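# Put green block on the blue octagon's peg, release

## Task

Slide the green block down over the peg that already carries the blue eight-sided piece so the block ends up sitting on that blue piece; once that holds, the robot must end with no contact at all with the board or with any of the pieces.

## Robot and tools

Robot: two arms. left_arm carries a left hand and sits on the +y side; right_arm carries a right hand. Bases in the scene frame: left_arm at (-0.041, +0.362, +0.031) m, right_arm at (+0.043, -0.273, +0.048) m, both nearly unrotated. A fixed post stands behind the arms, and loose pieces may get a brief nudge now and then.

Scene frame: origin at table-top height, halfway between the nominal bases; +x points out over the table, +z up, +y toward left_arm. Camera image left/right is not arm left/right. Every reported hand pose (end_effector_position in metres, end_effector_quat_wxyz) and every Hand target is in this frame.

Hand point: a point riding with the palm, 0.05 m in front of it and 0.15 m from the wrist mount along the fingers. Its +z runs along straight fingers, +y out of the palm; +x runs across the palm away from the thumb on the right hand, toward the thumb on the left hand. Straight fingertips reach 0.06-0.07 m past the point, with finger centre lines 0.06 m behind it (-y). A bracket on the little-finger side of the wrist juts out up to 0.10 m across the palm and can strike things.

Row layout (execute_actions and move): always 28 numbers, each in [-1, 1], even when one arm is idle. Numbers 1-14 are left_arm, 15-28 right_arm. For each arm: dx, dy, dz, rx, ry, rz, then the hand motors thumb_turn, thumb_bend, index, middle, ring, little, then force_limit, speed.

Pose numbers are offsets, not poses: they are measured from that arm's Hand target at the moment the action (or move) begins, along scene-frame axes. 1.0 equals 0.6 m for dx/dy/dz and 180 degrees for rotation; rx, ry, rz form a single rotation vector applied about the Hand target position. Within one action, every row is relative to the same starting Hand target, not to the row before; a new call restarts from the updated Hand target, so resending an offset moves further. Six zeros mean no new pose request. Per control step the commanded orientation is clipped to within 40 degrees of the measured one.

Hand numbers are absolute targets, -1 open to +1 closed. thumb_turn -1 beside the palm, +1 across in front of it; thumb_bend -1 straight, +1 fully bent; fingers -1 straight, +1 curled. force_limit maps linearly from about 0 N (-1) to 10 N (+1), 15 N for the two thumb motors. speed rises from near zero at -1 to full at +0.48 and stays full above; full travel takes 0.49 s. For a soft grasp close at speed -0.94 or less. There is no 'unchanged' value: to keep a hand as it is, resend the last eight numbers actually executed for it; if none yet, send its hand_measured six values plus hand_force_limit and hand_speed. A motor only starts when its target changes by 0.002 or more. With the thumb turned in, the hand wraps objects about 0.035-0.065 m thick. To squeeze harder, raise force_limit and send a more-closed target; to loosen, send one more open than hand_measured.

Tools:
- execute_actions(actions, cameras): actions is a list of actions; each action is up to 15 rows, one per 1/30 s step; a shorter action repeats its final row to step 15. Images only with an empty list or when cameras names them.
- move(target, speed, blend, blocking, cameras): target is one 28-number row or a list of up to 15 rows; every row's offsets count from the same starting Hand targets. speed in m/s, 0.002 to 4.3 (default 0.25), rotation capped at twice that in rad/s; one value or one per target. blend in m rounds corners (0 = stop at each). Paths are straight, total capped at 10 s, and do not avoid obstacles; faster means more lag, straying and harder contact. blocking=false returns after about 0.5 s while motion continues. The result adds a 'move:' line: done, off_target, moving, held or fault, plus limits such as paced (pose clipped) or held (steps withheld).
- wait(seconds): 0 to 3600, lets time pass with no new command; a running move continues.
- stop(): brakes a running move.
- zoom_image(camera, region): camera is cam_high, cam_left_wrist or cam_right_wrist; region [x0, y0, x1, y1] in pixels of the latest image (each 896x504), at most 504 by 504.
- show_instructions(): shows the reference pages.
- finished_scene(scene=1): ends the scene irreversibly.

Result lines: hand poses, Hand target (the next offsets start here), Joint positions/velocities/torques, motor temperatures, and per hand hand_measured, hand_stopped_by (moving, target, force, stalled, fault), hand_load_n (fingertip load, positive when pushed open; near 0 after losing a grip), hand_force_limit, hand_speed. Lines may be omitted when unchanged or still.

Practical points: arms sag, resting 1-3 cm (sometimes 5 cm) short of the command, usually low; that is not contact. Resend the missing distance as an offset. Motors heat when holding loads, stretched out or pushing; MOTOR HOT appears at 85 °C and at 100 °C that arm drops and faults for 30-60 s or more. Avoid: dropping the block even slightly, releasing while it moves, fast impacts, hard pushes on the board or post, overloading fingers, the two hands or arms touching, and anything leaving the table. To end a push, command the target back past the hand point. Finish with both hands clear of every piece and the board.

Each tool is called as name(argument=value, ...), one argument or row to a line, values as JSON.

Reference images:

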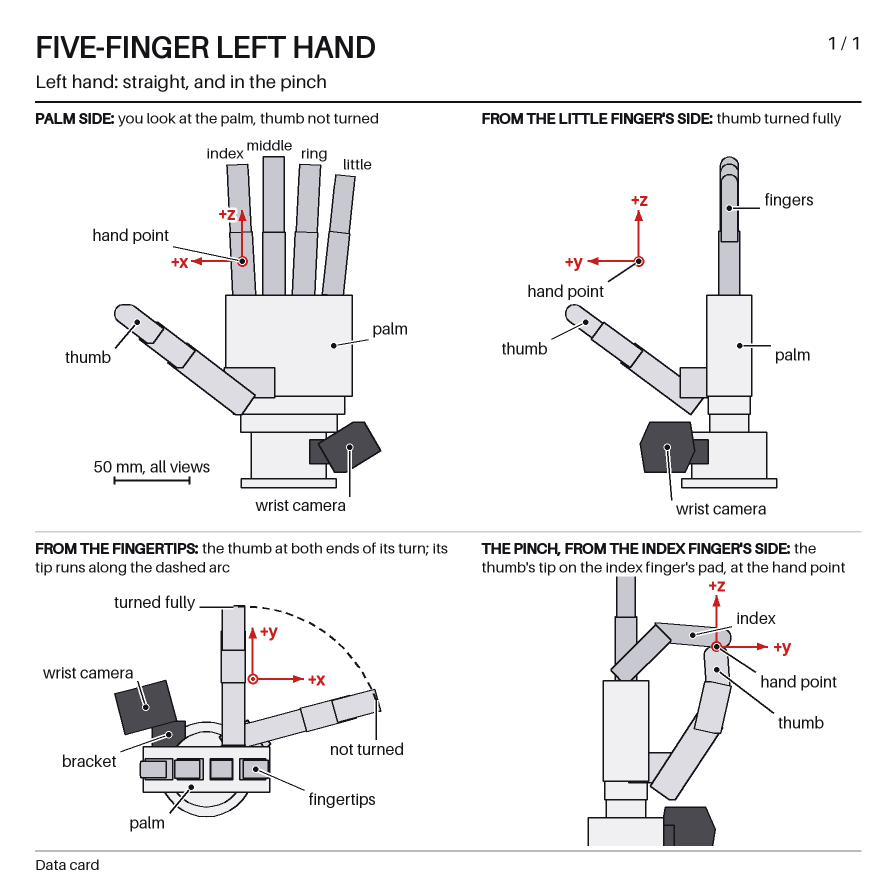

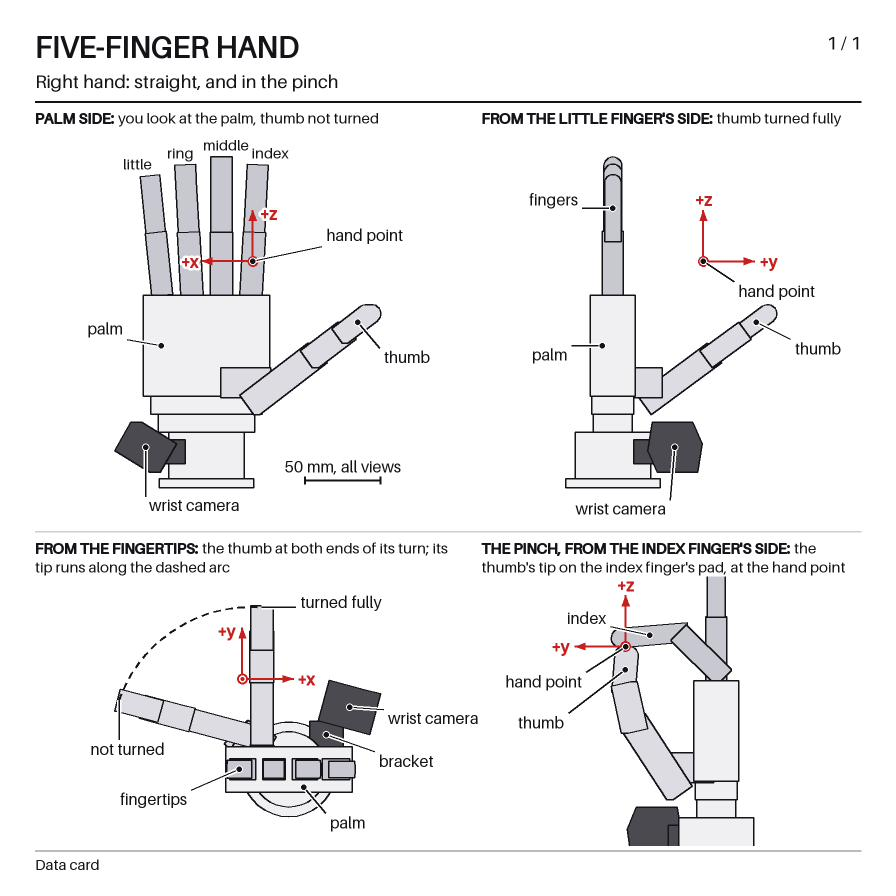

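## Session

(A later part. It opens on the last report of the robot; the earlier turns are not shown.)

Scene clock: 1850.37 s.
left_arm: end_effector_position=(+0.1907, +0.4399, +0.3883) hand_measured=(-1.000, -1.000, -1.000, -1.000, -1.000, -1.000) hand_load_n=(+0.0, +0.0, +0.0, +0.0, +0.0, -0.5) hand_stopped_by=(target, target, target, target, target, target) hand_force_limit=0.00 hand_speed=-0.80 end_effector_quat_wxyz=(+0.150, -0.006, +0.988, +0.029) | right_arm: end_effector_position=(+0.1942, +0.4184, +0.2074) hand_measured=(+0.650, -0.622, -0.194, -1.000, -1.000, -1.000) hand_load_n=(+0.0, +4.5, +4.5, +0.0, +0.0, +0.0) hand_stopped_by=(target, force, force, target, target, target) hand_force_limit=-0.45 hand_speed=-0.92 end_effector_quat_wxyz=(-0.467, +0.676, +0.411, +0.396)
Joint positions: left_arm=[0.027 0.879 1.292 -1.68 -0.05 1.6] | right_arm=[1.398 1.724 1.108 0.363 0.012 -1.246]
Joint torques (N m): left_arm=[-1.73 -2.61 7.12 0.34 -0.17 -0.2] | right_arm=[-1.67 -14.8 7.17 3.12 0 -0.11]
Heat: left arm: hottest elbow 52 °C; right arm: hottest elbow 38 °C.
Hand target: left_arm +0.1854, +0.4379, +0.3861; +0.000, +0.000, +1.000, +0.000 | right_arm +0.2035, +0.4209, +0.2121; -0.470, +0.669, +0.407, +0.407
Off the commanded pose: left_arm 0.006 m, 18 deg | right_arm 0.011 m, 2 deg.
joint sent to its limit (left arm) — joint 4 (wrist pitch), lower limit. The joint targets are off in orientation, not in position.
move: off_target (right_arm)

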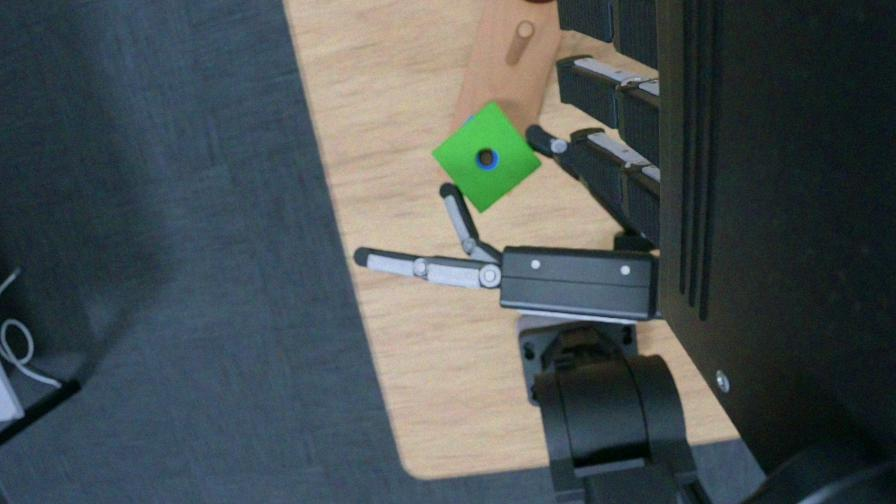

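move(
  target=[0,0,0,0,0,0,-1,-1,-1,-1,-1,-1,0,-0.8,0,0.0005,-0.02,0,0,0,0.65,-0.4,0.1,-1,-1,-1,-0.45,-0.92],
  speed=0.03,
  cameras=["cam_left_wrist"],
)

zoom_image(
  camera="cam_left_wrist",
  region=[460, 135, 510, 185],
)

Scene clock: 1860.60 s.
left_arm: end_effector_position=(+0.1907, +0.4399, +0.3883) hand_measured=(-1.000, -1.000, -1.000, -1.000, -1.000, -1.000) hand_load_n=(+0.0, +0.5, +0.0, +0.0, +0.0, +0.0) hand_stopped_by=(target, target, target, target, target, target) hand_force_limit=0.00 hand_speed=-0.80 end_effector_quat_wxyz=(+0.150, -0.006, +0.988, +0.029) | right_arm: end_effector_position=(+0.1942, +0.4186, +0.1943) hand_measured=(+0.650, -0.622, -0.194, -1.000, -1.000, -1.000) hand_load_n=(+0.0, +4.5, +4.5, +0.0, +0.0, +0.0) hand_stopped_by=(target, force, force, target, target, target) hand_force_limit=-0.45 hand_speed=-0.92 end_effector_quat_wxyz=(-0.467, +0.676, +0.411, +0.395)
Joint positions: left_arm=[0.027 0.879 1.292 -1.68 -0.05 1.6] | right_arm=[1.398 1.746 1.097 0.393 0.012 -1.246]
Joint torques (N m): left_arm=[-1.38 -2.43 7.15 0.31 -0.18 -0.19] | right_arm=[-1.67 -15.09 7.02 3.06 0 -0.11]
Heat: left arm: hottest elbow 52 °C; right arm: hottest elbow 38 °C.
Hand target: left_arm +0.1854, +0.4379, +0.3861; +0.000, +0.000, +1.000, +0.000 | right_arm +0.2035, +0.4211, +0.2000; -0.470, +0.669, +0.408, +0.407
Off the commanded pose: left_arm 0.006 m, 18 deg | right_arm 0.011 m, 2 deg.
joint sent to its limit (left arm) — joint 4 (wrist pitch), lower limit. The joint targets are off in orientation, not in position.
move: off_target (right_arm)

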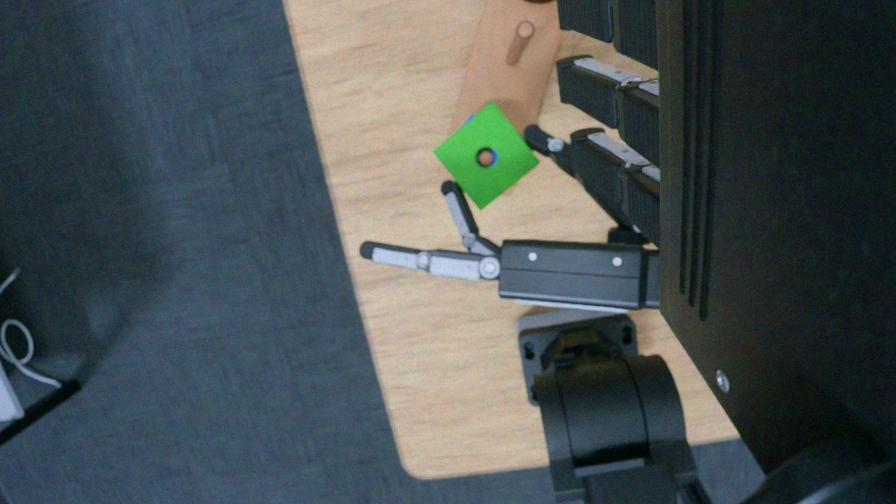

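Scaled by 10.080 from the camera's image (finer frame: 1280x720).

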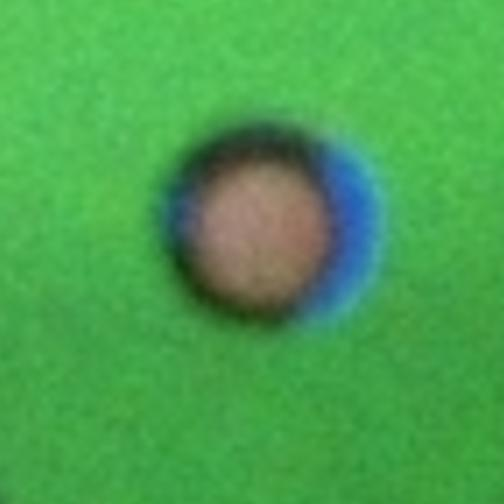

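zoom_image(
  camera="cam_left_wrist",
  region=[420, 90, 560, 220],
)

execute_actions(
  actions=[],
  cameras=["cam_high", "cam_right_wrist"],
)

zoom_image(
  camera="cam_high",
  region=[396, 52, 436, 112],
)

Scaled by 3.600 from the camera's image (finer frame: 1280x720).

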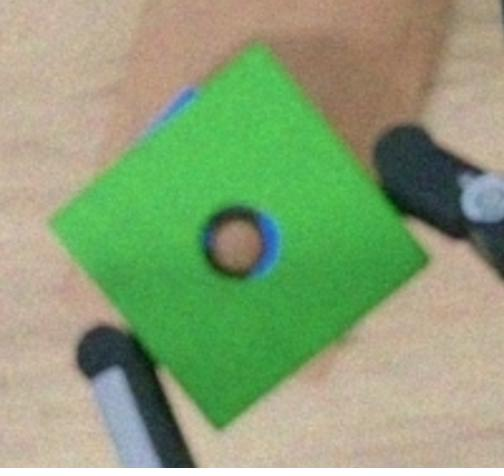

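Scene clock: 1879.80 s.
left_arm: end_effector_position=(+0.1907, +0.4399, +0.3883) hand_measured=(-1.000, -1.000, -1.000, -1.000, -1.000, -1.000) hand_load_n=(+0.0, +0.0, +0.0, +0.0, +0.0, +0.0) hand_stopped_by=(target, target, target, target, target, target) hand_force_limit=0.00 hand_speed=-0.80 end_effector_quat_wxyz=(+0.150, -0.006, +0.988, +0.029) | right_arm: end_effector_position=(+0.1942, +0.4186, +0.1943) hand_measured=(+0.650, -0.622, -0.194, -1.000, -1.000, -1.000) hand_load_n=(+0.0, +4.5, +4.5, +0.0, +0.0, +0.0) hand_stopped_by=(target, force, force, target, target, target) hand_force_limit=-0.45 hand_speed=-0.92 end_effector_quat_wxyz=(-0.467, +0.676, +0.411, +0.395)
Joint positions: left_arm=[0.027 0.879 1.292 -1.68 -0.05 1.6] | right_arm=[1.398 1.746 1.097 0.393 0.012 -1.246]
Joint velocities: within noise
Joint torques (N m): left_arm=[-1.38 -1.9 7.16 0.38 -0.19 -0.19] | right_arm=[-1.67 -15.03 7.02 3.06 0 -0.11]
Motor temperatures (°C): left_arm=[23 29 52 24 22 23] | right_arm=[24 33 38 28 24 23]
Heat: left arm: hottest elbow 52 °C; right arm: hottest elbow 38 °C.
Hand target: left_arm +0.1854, +0.4379, +0.3861; +0.000, +0.000, +1.000, +0.000 | right_arm +0.2035, +0.4211, +0.2000; -0.470, +0.669, +0.408, +0.407
Off the commanded pose: left_arm 0.006 m, 18 deg | right_arm 0.011 m, 2 deg.
Images, in order (width x height): cam_high 896x504, cam_right_wrist 896x504.

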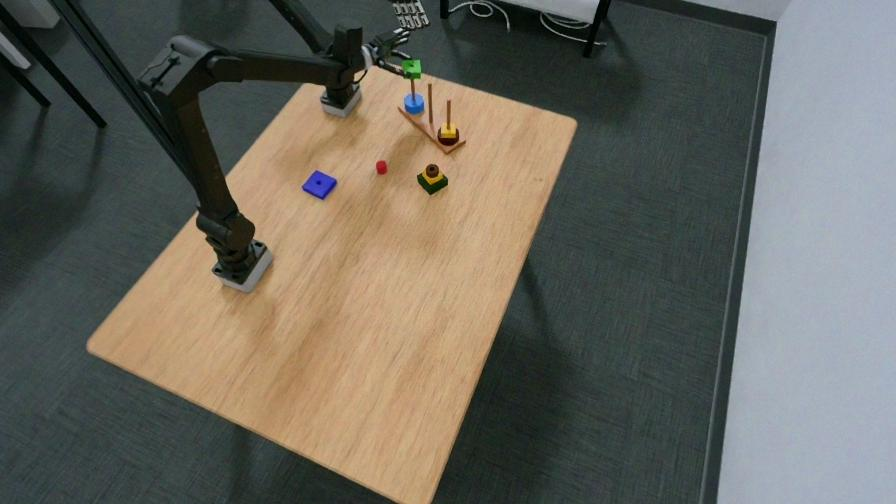

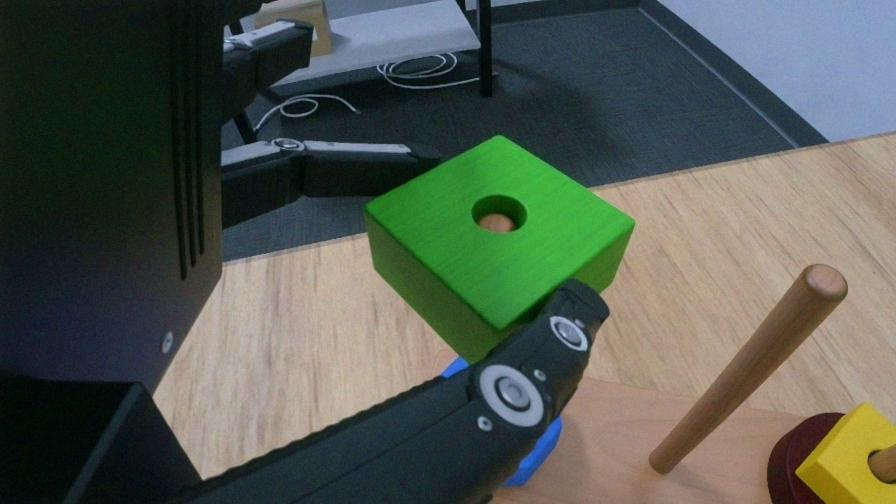

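Scaled by 8.400 from the camera's image (finer frame: 1280x720).

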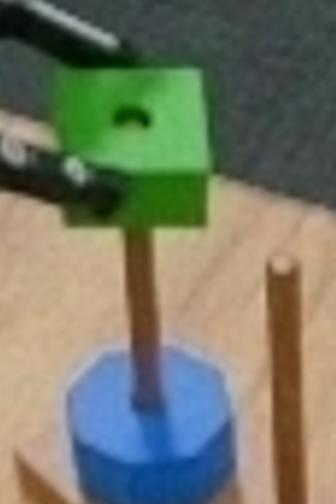

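move(
  target=[0,0,0,0,0,0,-1,-1,-1,-1,-1,-1,0,-0.8,-0.004,0.0015,-0.005,0,0,0,0.65,-0.4,0.1,-1,-1,-1,-0.45,-0.92],
  speed=0.03,
  cameras=["cam_left_wrist"],
)

zoom_image(
  camera="cam_left_wrist",
  region=[460, 135, 510, 185],
)

Scene clock: 1927.73 s.
left_arm: end_effector_position=(+0.1907, +0.4399, +0.3883) hand_measured=(-1.000, -1.000, -1.000, -1.000, -1.000, -1.000) hand_load_n=(+0.0, +0.0, +0.5, +0.0, +0.0, +0.0) hand_stopped_by=(target, target, target, target, target, target) hand_force_limit=0.00 hand_speed=-0.80 end_effector_quat_wxyz=(+0.150, -0.006, +0.988, +0.029) | right_arm: end_effector_position=(+0.1944, +0.4194, +0.1941) hand_measured=(+0.650, -0.622, -0.194, -1.000, -1.000, -1.000) hand_load_n=(+0.5, +4.5, +4.5, +0.0, +0.0, +0.0) hand_stopped_by=(target, force, force, target, target, target) hand_force_limit=-0.45 hand_speed=-0.92 end_effector_quat_wxyz=(-0.468, +0.675, +0.410, +0.396)
Joint positions: left_arm=[0.027 0.879 1.292 -1.68 -0.05 1.6] | right_arm=[1.398 1.748 1.097 0.4 0.012 -1.246]
Joint torques (N m): left_arm=[-1.38 -2.43 7.23 0.31 -0.19 -0.19] | right_arm=[-1.2 -14.68 6.94 3.11 0.18 -0.11]
Heat: left arm: hottest elbow 52 °C; right arm: hottest elbow 38 °C.
Hand target: left_arm +0.1854, +0.4379, +0.3861; +0.000, +0.000, +1.000, +0.000 | right_arm +0.2012, +0.4220, +0.1972; -0.470, +0.669, +0.407, +0.407
Off the commanded pose: left_arm 0.006 m, 18 deg | right_arm 0.008 m, 1 deg.
joint sent to its limit (left arm) — joint 4 (wrist pitch), lower limit. The joint targets are off in orientation, not in position.
move: done

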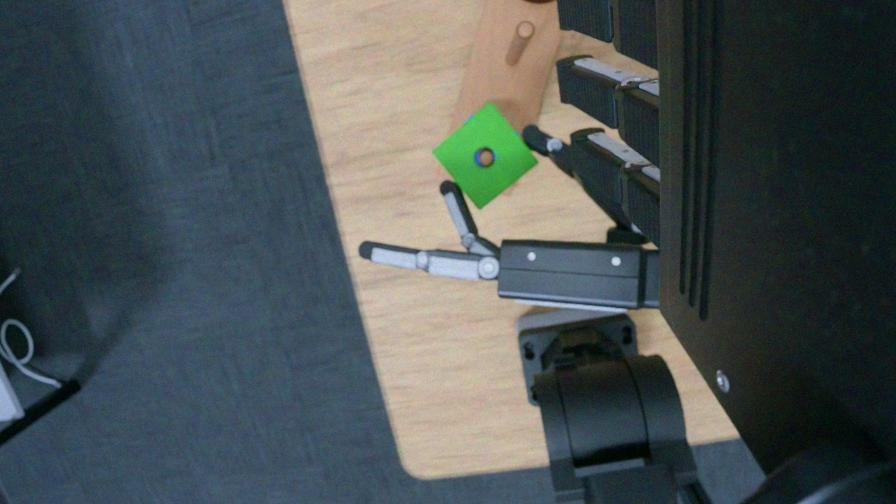

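Scaled by 10.080 from the camera's image (finer frame: 1280x720).

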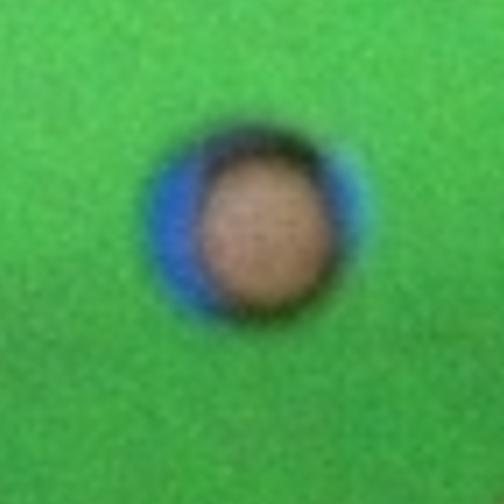

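move(
  target=[0,0,0,0,0,0,-1,-1,-1,-1,-1,-1,0,-0.8,-0.004,-0.0003,-0.015,0,0,0,0.65,-0.4,0.1,-1,-1,-1,-0.45,-0.92],
  speed=0.03,
  cameras=["cam_left_wrist"],
)

zoom_image(
  camera="cam_left_wrist",
  region=[460, 135, 510, 185],
)

Scene clock: 1941.37 s.
left_arm: end_effector_position=(+0.1907, +0.4399, +0.3883) hand_measured=(-1.000, -1.000, -1.000, -1.000, -1.000, -1.000) hand_load_n=(-0.5, +0.0, +0.0, +0.0, +0.0, +0.0) hand_stopped_by=(target, target, target, target, target, target) hand_force_limit=0.00 hand_speed=-0.80 end_effector_quat_wxyz=(+0.150, -0.006, +0.988, +0.029) | right_arm: end_effector_position=(+0.1950, +0.4185, +0.1831) hand_measured=(+0.650, -0.622, -0.194, -1.000, -1.000, -1.000) hand_load_n=(+0.0, +4.5, +5.0, +0.0, +0.0, +0.0) hand_stopped_by=(target, force, force, target, target, target) hand_force_limit=-0.45 hand_speed=-0.92 end_effector_quat_wxyz=(-0.466, +0.677, +0.410, +0.397)
Joint positions: left_arm=[0.027 0.879 1.292 -1.68 -0.05 1.6] | right_arm=[1.398 1.765 1.087 0.424 0.016 -1.246]
Joint torques (N m): left_arm=[-1.55 -2.32 7.15 0.29 -0.19 -0.18] | right_arm=[-0.85 -15.09 6.84 3.02 0.21 -0.1]
Heat: left arm: hottest elbow 52 °C; right arm: hottest elbow 38 °C.
Hand target: left_arm +0.1854, +0.4379, +0.3861; +0.000, +0.000, +1.000, +0.000 | right_arm +0.1988, +0.4218, +0.1879; -0.469, +0.669, +0.407, +0.407
Off the commanded pose: left_arm 0.006 m, 18 deg | right_arm 0.007 m, 1 deg.
joint sent to its limit (left arm) — joint 4 (wrist pitch), lower limit. The joint targets are off in orientation, not in position.
move: done

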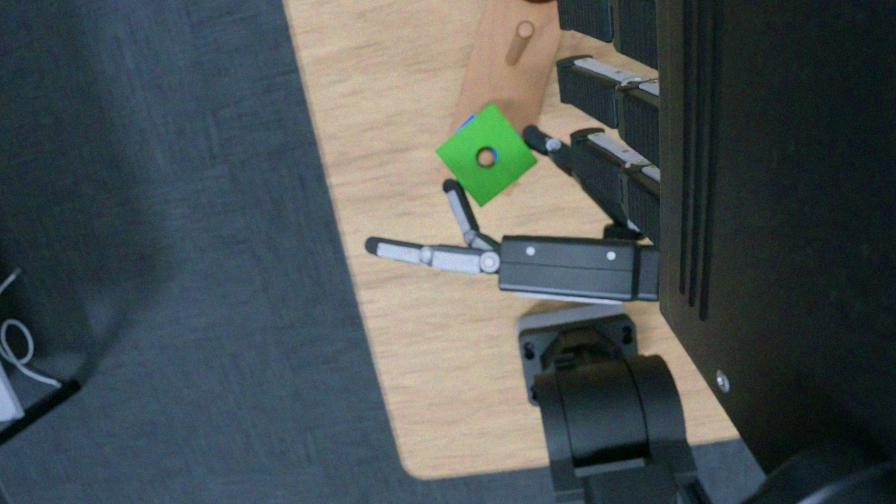

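Scaled by 10.080 from the camera's image (finer frame: 1280x720).

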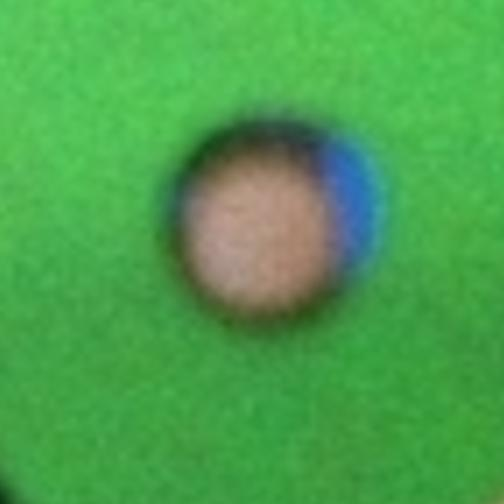

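move(
  target=[0,0,0,0,0,0,-1,-1,-1,-1,-1,-1,0,-0.8,-0.008,0.0015,0,0,0,0,0.65,-0.4,0.1,-1,-1,-1,-0.45,-0.92],
  speed=0.02,
  cameras=["cam_left_wrist"],
)

zoom_image(
  camera="cam_left_wrist",
  region=[460, 135, 510, 185],
)

Scene clock: 1949.93 s.
left_arm: end_effector_position=(+0.1907, +0.4399, +0.3883) hand_measured=(-1.000, -1.000, -1.000, -1.000, -1.000, -1.000) hand_load_n=(+0.0, -0.5, +0.0, +0.0, +0.0, +0.0) hand_stopped_by=(target, target, target, target, target, target) hand_force_limit=0.00 hand_speed=-0.80 end_effector_quat_wxyz=(+0.150, -0.006, +0.988, +0.029) | right_arm: end_effector_position=(+0.1961, +0.4181, +0.1832) hand_measured=(+0.650, -0.622, -0.194, -1.000, -1.000, -1.000) hand_load_n=(+0.5, +4.0, +5.0, +0.0, +0.0, +0.0) hand_stopped_by=(target, force, force, target, target, target) hand_force_limit=-0.45 hand_speed=-0.92 end_effector_quat_wxyz=(-0.464, +0.677, +0.408, +0.399)
Joint positions: left_arm=[0.027 0.879 1.292 -1.68 -0.05 1.6] | right_arm=[1.398 1.765 1.087 0.424 0.022 -1.246]
Joint torques (N m): left_arm=[-1.73 -2.32 7.15 0.29 -0.18 -0.2] | right_arm=[-0.03 -15.03 6.9 3.07 0.32 -0.08]
Heat: left arm: hottest elbow 52 °C; right arm: hottest elbow 38 °C.
Hand target: left_arm +0.1854, +0.4379, +0.3861; +0.000, +0.000, +1.000, +0.000 | right_arm +0.1939, +0.4227, +0.1879; -0.469, +0.669, +0.408, +0.407
Off the commanded pose: left_arm 0.006 m, 18 deg | right_arm 0.007 m, 1 deg.
joint sent to its limit (left arm) — joint 4 (wrist pitch), lower limit. The joint targets are off in orientation, not in position.
move: done

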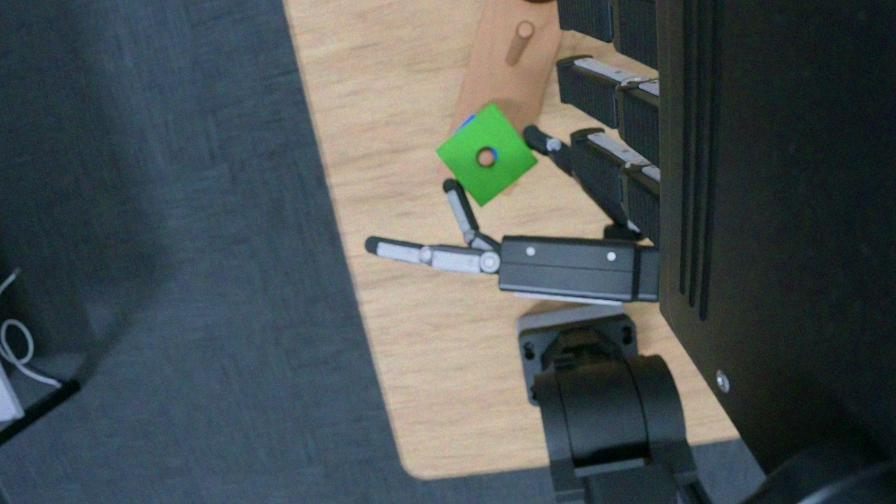

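Scaled by 10.080 from the camera's image (finer frame: 1280x720).

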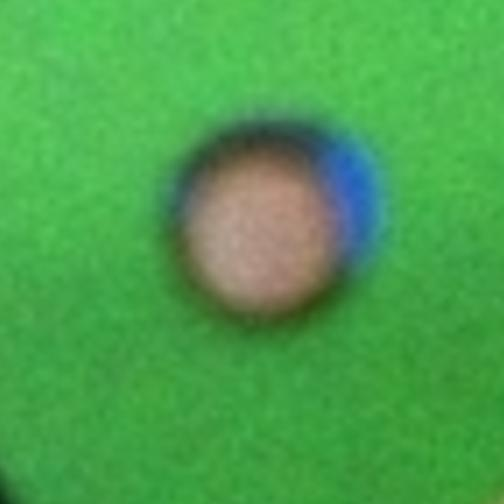

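move(
  target=[0,0,0,0,0,0,-1,-1,-1,-1,-1,-1,0,-0.8,0.005,0.0005,0,0,0,0.005,0.65,-0.4,0.1,-1,-1,-1,-0.45,-0.92],
  speed=0.02,
  cameras=["cam_left_wrist"],
)

zoom_image(
  camera="cam_left_wrist",
  region=[460, 135, 510, 185],
)

Scene clock: 1973.47 s.
left_arm: end_effector_position=(+0.1907, +0.4399, +0.3883) hand_measured=(-1.000, -1.000, -1.000, -1.000, -1.000, -1.000) hand_load_n=(+0.0, +0.0, +0.0, +0.0, +0.0, +0.0) hand_stopped_by=(target, target, target, target, target, target) hand_force_limit=0.00 hand_speed=-0.80 end_effector_quat_wxyz=(+0.150, -0.006, +0.988, +0.029) | right_arm: end_effector_position=(+0.1930, +0.4194, +0.1830) hand_measured=(+0.650, -0.622, -0.194, -1.000, -1.000, -1.000) hand_load_n=(+0.0, +4.5, +4.5, +0.0, +0.0, +0.0) hand_stopped_by=(target, force, force, target, target, target) hand_force_limit=-0.45 hand_speed=-0.92 end_effector_quat_wxyz=(-0.468, +0.674, +0.413, +0.394)
Joint positions: left_arm=[0.027 0.879 1.292 -1.68 -0.05 1.6] | right_arm=[1.398 1.765 1.087 0.424 0.005 -1.248]
Joint torques (N m): left_arm=[-1.49 -2.49 7.2 0.38 -0.19 -0.19] | right_arm=[-0.97 -15.09 6.87 3.07 -0.02 -0.11]
Heat: left arm: hottest elbow 52 °C; right arm: hottest elbow 38 °C.
Hand target: left_arm +0.1854, +0.4379, +0.3861; +0.000, +0.000, +1.000, +0.000 | right_arm +0.1969, +0.4230, +0.1879; -0.473, +0.666, +0.413, +0.403
Off the commanded pose: left_arm 0.006 m, 18 deg | right_arm 0.007 m, 1 deg.
joint sent to its limit (left arm) — joint 4 (wrist pitch), lower limit. The joint targets are off in orientation, not in position.
move: done

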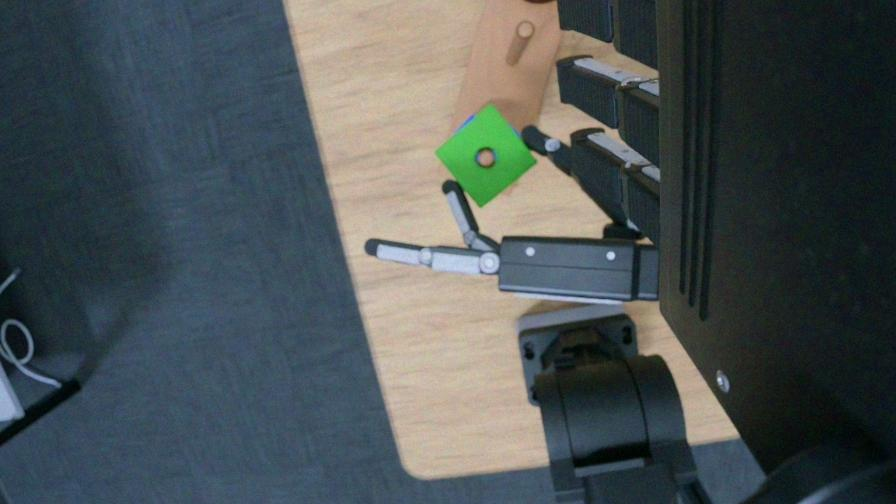

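Scaled by 10.080 from the camera's image (finer frame: 1280x720).

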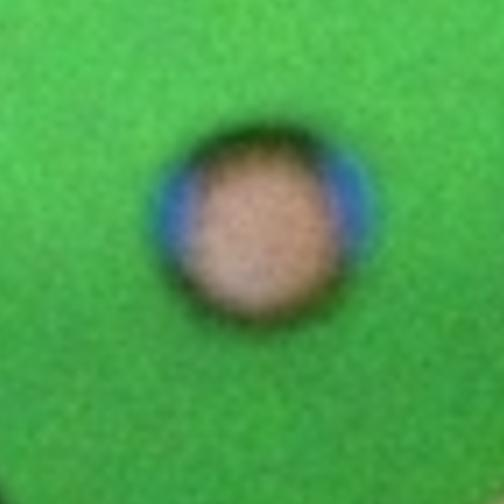

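move(
  target=[0,0,0,0,0,0,-1,-1,-1,-1,-1,-1,0,-0.8,0,0.0003,-0.03,0,0,0,0.65,-0.4,0.1,-1,-1,-1,-0.45,-0.92],
  speed=0.03,
  cameras=["cam_left_wrist"],
)

zoom_image(
  camera="cam_left_wrist",
  region=[460, 135, 510, 185],
)

Scene clock: 1983.53 s.
left_arm: end_effector_position=(+0.1907, +0.4399, +0.3883) hand_measured=(-1.000, -1.000, -1.000, -1.000, -1.000, -1.000) hand_load_n=(+0.0, -0.5, +0.0, +0.0, +0.0, +0.0) hand_stopped_by=(target, target, target, target, target, target) hand_force_limit=0.00 hand_speed=-0.80 end_effector_quat_wxyz=(+0.150, -0.006, +0.988, +0.029) | right_arm: end_effector_position=(+0.1931, +0.4199, +0.1655) hand_measured=(+0.650, -0.622, -0.194, -1.000, -1.000, -1.000) hand_load_n=(+0.5, +4.5, +4.5, +0.0, +0.0, +0.0) hand_stopped_by=(target, force, force, target, target, target) hand_force_limit=-0.45 hand_speed=-0.92 end_effector_quat_wxyz=(-0.469, +0.674, +0.413, +0.394)
Joint positions: left_arm=[0.027 0.879 1.292 -1.68 -0.05 1.6] | right_arm=[1.398 1.797 1.075 0.469 0.005 -1.248]
Joint torques (N m): left_arm=[-1.14 -2.49 7.19 0.21 -0.18 -0.19] | right_arm=[-1.03 -15.21 6.63 3.06 -0.02 -0.11]
Heat: left arm: hottest elbow 52 °C; right arm: hottest elbow 38 °C.
Hand target: left_arm +0.1854, +0.4379, +0.3861; +0.000, +0.000, +1.000, +0.000 | right_arm +0.1970, +0.4232, +0.1701; -0.473, +0.666, +0.413, +0.403
Off the commanded pose: left_arm 0.006 m, 18 deg | right_arm 0.007 m, 1 deg.
joint sent to its limit (left arm) — joint 4 (wrist pitch), lower limit. The joint targets are off in orientation, not in position.
move: done

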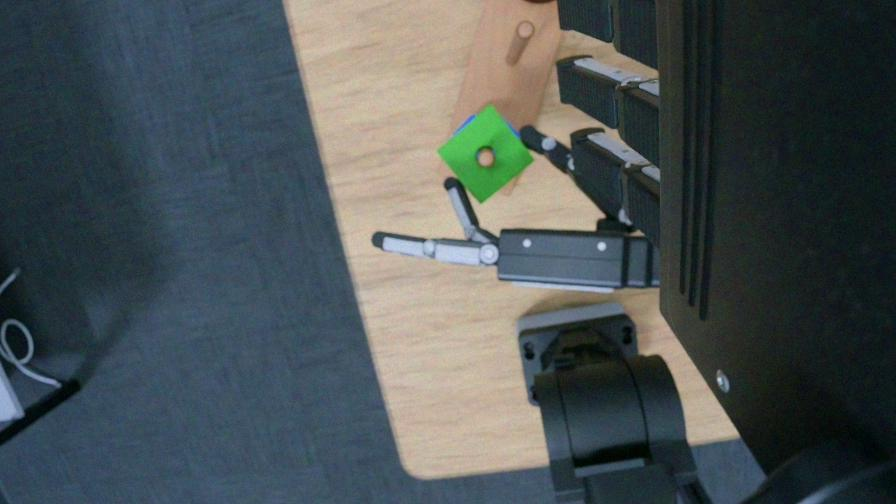

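Scaled by 10.080 from the camera's image (finer frame: 1280x720).

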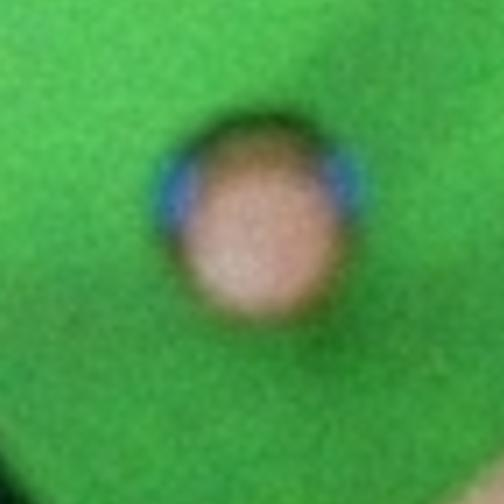

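move(
  target=[0,0,0,0,0,0,-1,-1,-1,-1,-1,-1,0,-0.8,0,-0.0003,-0.04,0,0,0,0.65,-0.4,0.1,-1,-1,-1,-0.45,-0.92],
  speed=0.03,
  cameras=["all"],
)

zoom_image(
  camera="cam_left_wrist",
  region=[430, 90, 570, 210],
)

zoom_image(
  camera="cam_high",
  region=[370, 40, 470, 150],
)

Scene clock: 1993.00 s.
left_arm: end_effector_position=(+0.1907, +0.4399, +0.3883) hand_measured=(-1.000, -1.000, -1.000, -1.000, -1.000, -1.000) hand_load_n=(+0.0, +0.0, +0.0, +0.0, +0.0, +0.0) hand_stopped_by=(target, target, target, target, target, target) hand_force_limit=0.00 hand_speed=-0.80 end_effector_quat_wxyz=(+0.150, -0.006, +0.988, +0.029) | right_arm: end_effector_position=(+0.1931, +0.4200, +0.1424) hand_measured=(+0.650, -0.622, -0.194, -1.000, -1.000, -1.000) hand_load_n=(+0.5, +4.5, +4.5, +0.0, +0.0, +0.0) hand_stopped_by=(target, force, force, target, target, target) hand_force_limit=-0.45 hand_speed=-0.92 end_effector_quat_wxyz=(-0.469, +0.674, +0.413, +0.394)
Joint positions: left_arm=[0.027 0.879 1.292 -1.68 -0.05 1.6] | right_arm=[1.398 1.841 1.059 0.53 0.005 -1.248]
Joint torques (N m): left_arm=[-1.55 -2.14 7.16 0.31 -0.2 -0.21] | right_arm=[-0.97 -15.38 6.27 2.96 -0.02 -0.11]
Heat: left arm: hottest elbow 52 °C; right arm: hottest elbow 37 °C.
Hand target: left_arm +0.1854, +0.4379, +0.3861; +0.000, +0.000, +1.000, +0.000 | right_arm +0.1970, +0.4230, +0.1460; -0.473, +0.666, +0.413, +0.403
Off the commanded pose: left_arm 0.006 m, 18 deg | right_arm 0.006 m, 1 deg.
joint sent to its limit (left arm) — joint 4 (wrist pitch), lower limit. The joint targets are off in orientation, not in position.
move: done

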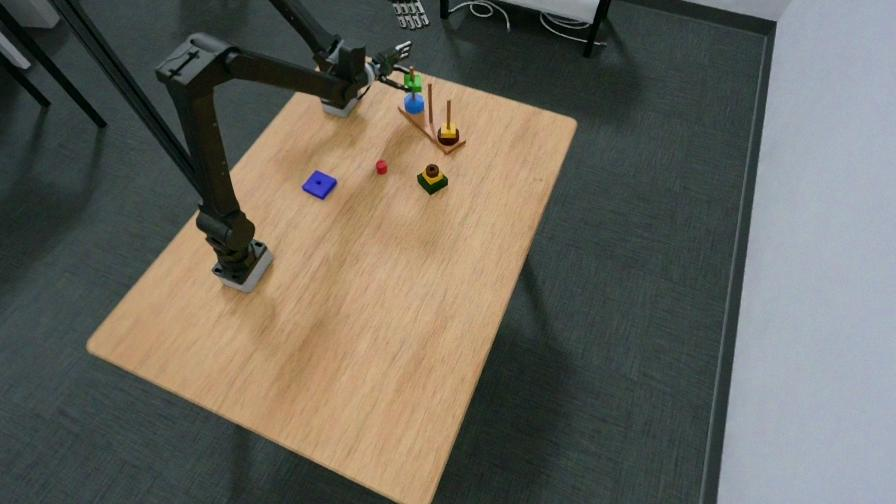

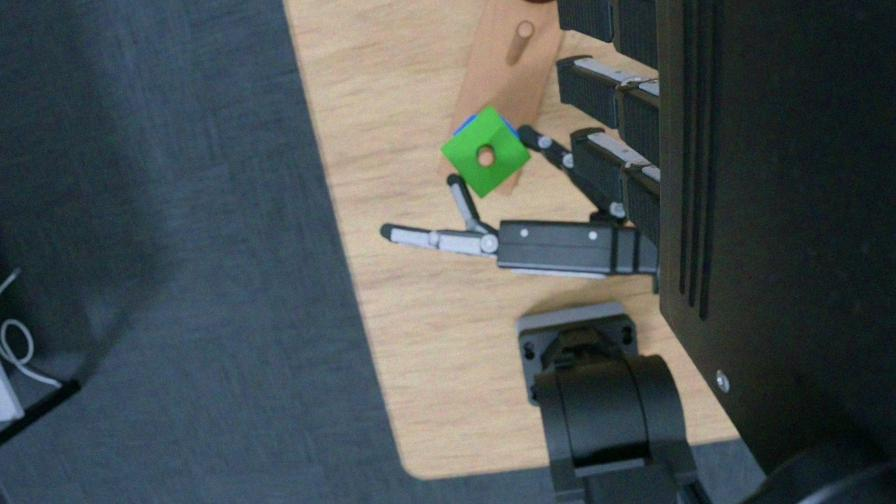

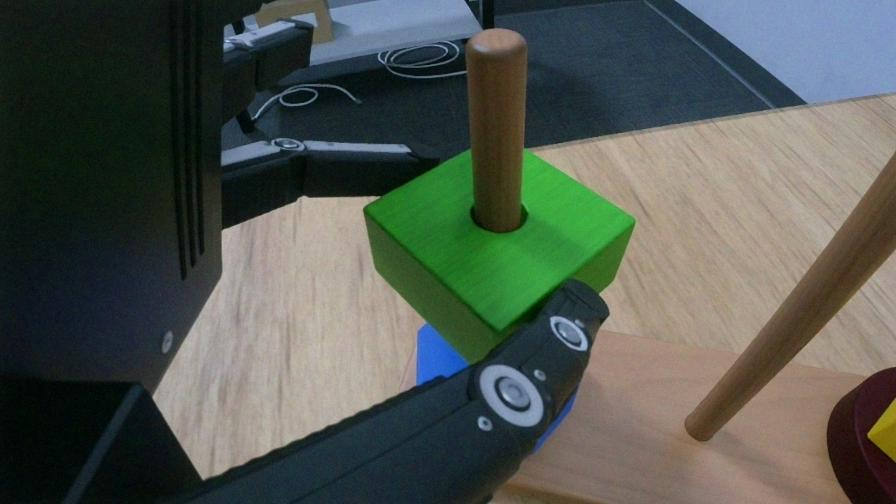

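Scaled by 3.600 from the camera's image (finer frame: 1280x720).

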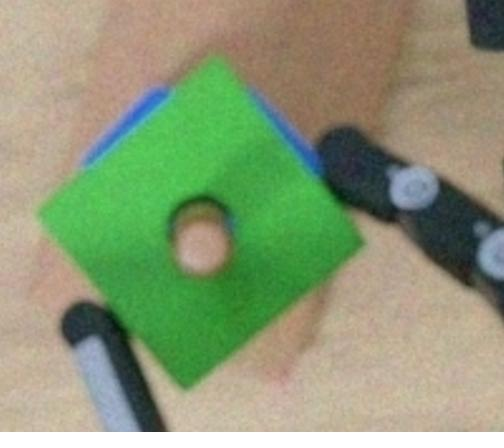

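Scaled by 4.582 from the camera's image (finer frame: 1280x720).

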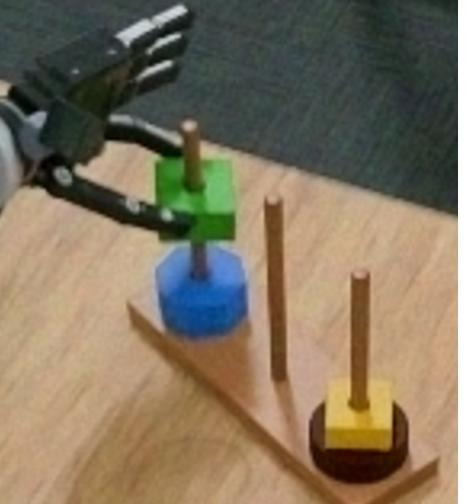

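move(
  target=[0,0,0,0,0,0,-1,-1,-1,-1,-1,-1,0,-0.8,0,-0.0003,-0.055,0,0,0,0.65,-0.4,0.1,-1,-1,-1,-0.45,-0.92],
  speed=0.03,
  cameras=["all"],
)

zoom_image(
  camera="cam_high",
  region=[370, 40, 470, 150],
)

Scene clock: 2003.93 s.
left_arm: end_effector_position=(+0.1907, +0.4399, +0.3883) hand_measured=(-1.000, -1.000, -1.000, -1.000, -1.000, -1.000) hand_load_n=(+0.0, +0.0, +0.0, +0.0, +0.0, +0.0) hand_stopped_by=(target, target, target, target, target, target) hand_force_limit=0.00 hand_speed=-0.80 end_effector_quat_wxyz=(+0.150, -0.006, +0.988, +0.029) | right_arm: end_effector_position=(+0.1931, +0.4202, +0.1094) hand_measured=(+0.650, -0.622, -0.194, -1.000, -1.000, -1.000) hand_load_n=(+0.0, +4.5, +4.5, +0.0, +0.0, +0.0) hand_stopped_by=(target, force, force, target, target, target) hand_force_limit=-0.45 hand_speed=-0.92 end_effector_quat_wxyz=(-0.469, +0.674, +0.413, +0.394)
Joint positions: left_arm=[0.027 0.879 1.292 -1.68 -0.05 1.6] | right_arm=[1.398 1.908 1.045 0.611 0.004 -1.248]
Joint torques (N m): left_arm=[-1.55 -2.2 7.12 0.28 -0.16 -0.2] | right_arm=[-0.97 -15.79 5.81 3 -0.02 -0.11]
Heat: left arm: hottest elbow 52 °C; right arm: hottest elbow 37 °C.
Hand target: left_arm +0.1854, +0.4379, +0.3861; +0.000, +0.000, +1.000, +0.000 | right_arm +0.1969, +0.4229, +0.1130; -0.473, +0.666, +0.413, +0.403
Off the commanded pose: left_arm 0.006 m, 18 deg | right_arm 0.006 m, 1 deg.
joint sent to its limit (left arm) — joint 4 (wrist pitch), lower limit. The joint targets are off in orientation, not in position.
move: done

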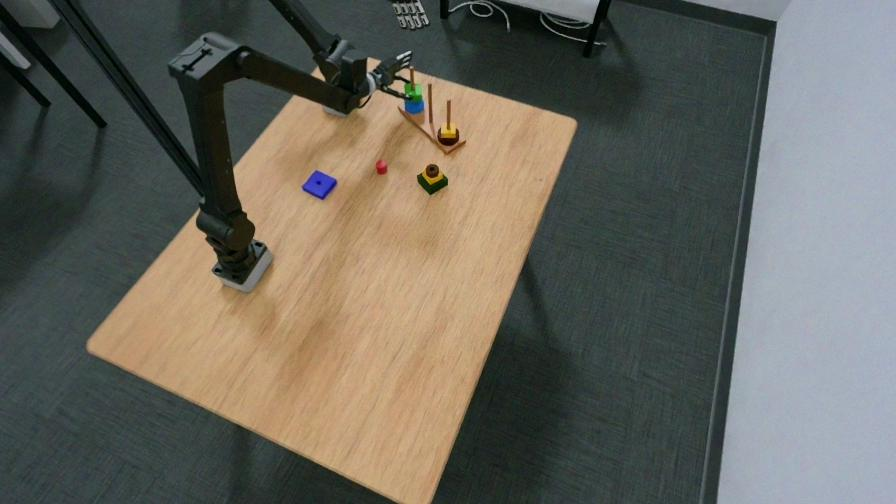

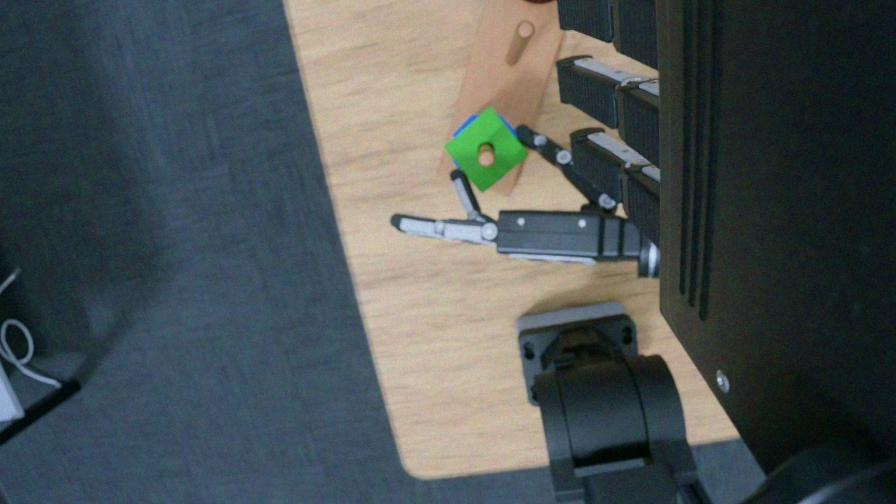

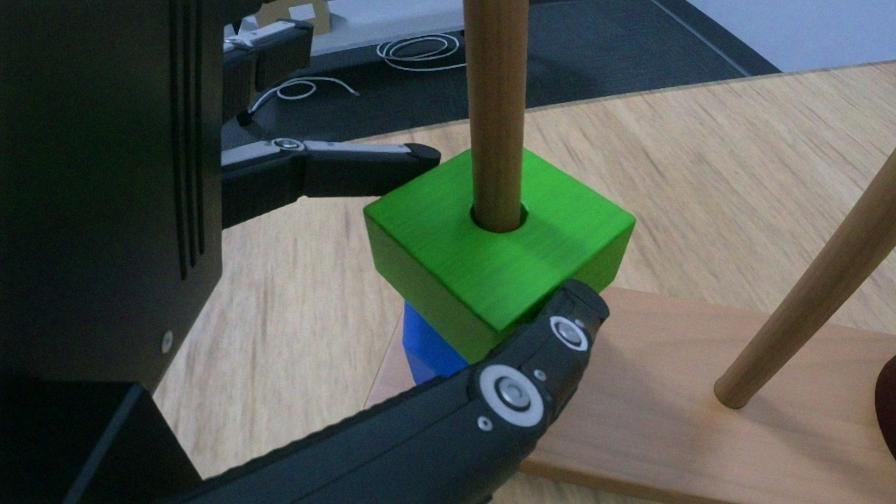

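Scaled by 4.582 from the camera's image (finer frame: 1280x720).

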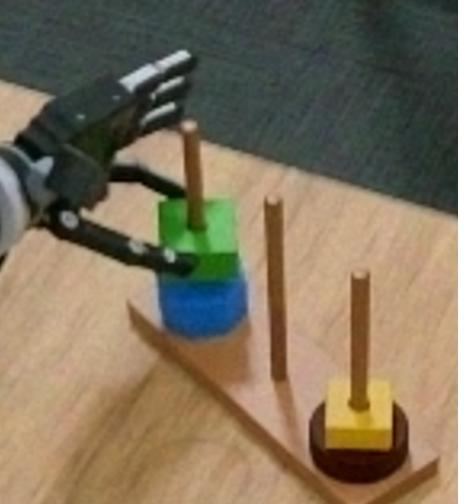

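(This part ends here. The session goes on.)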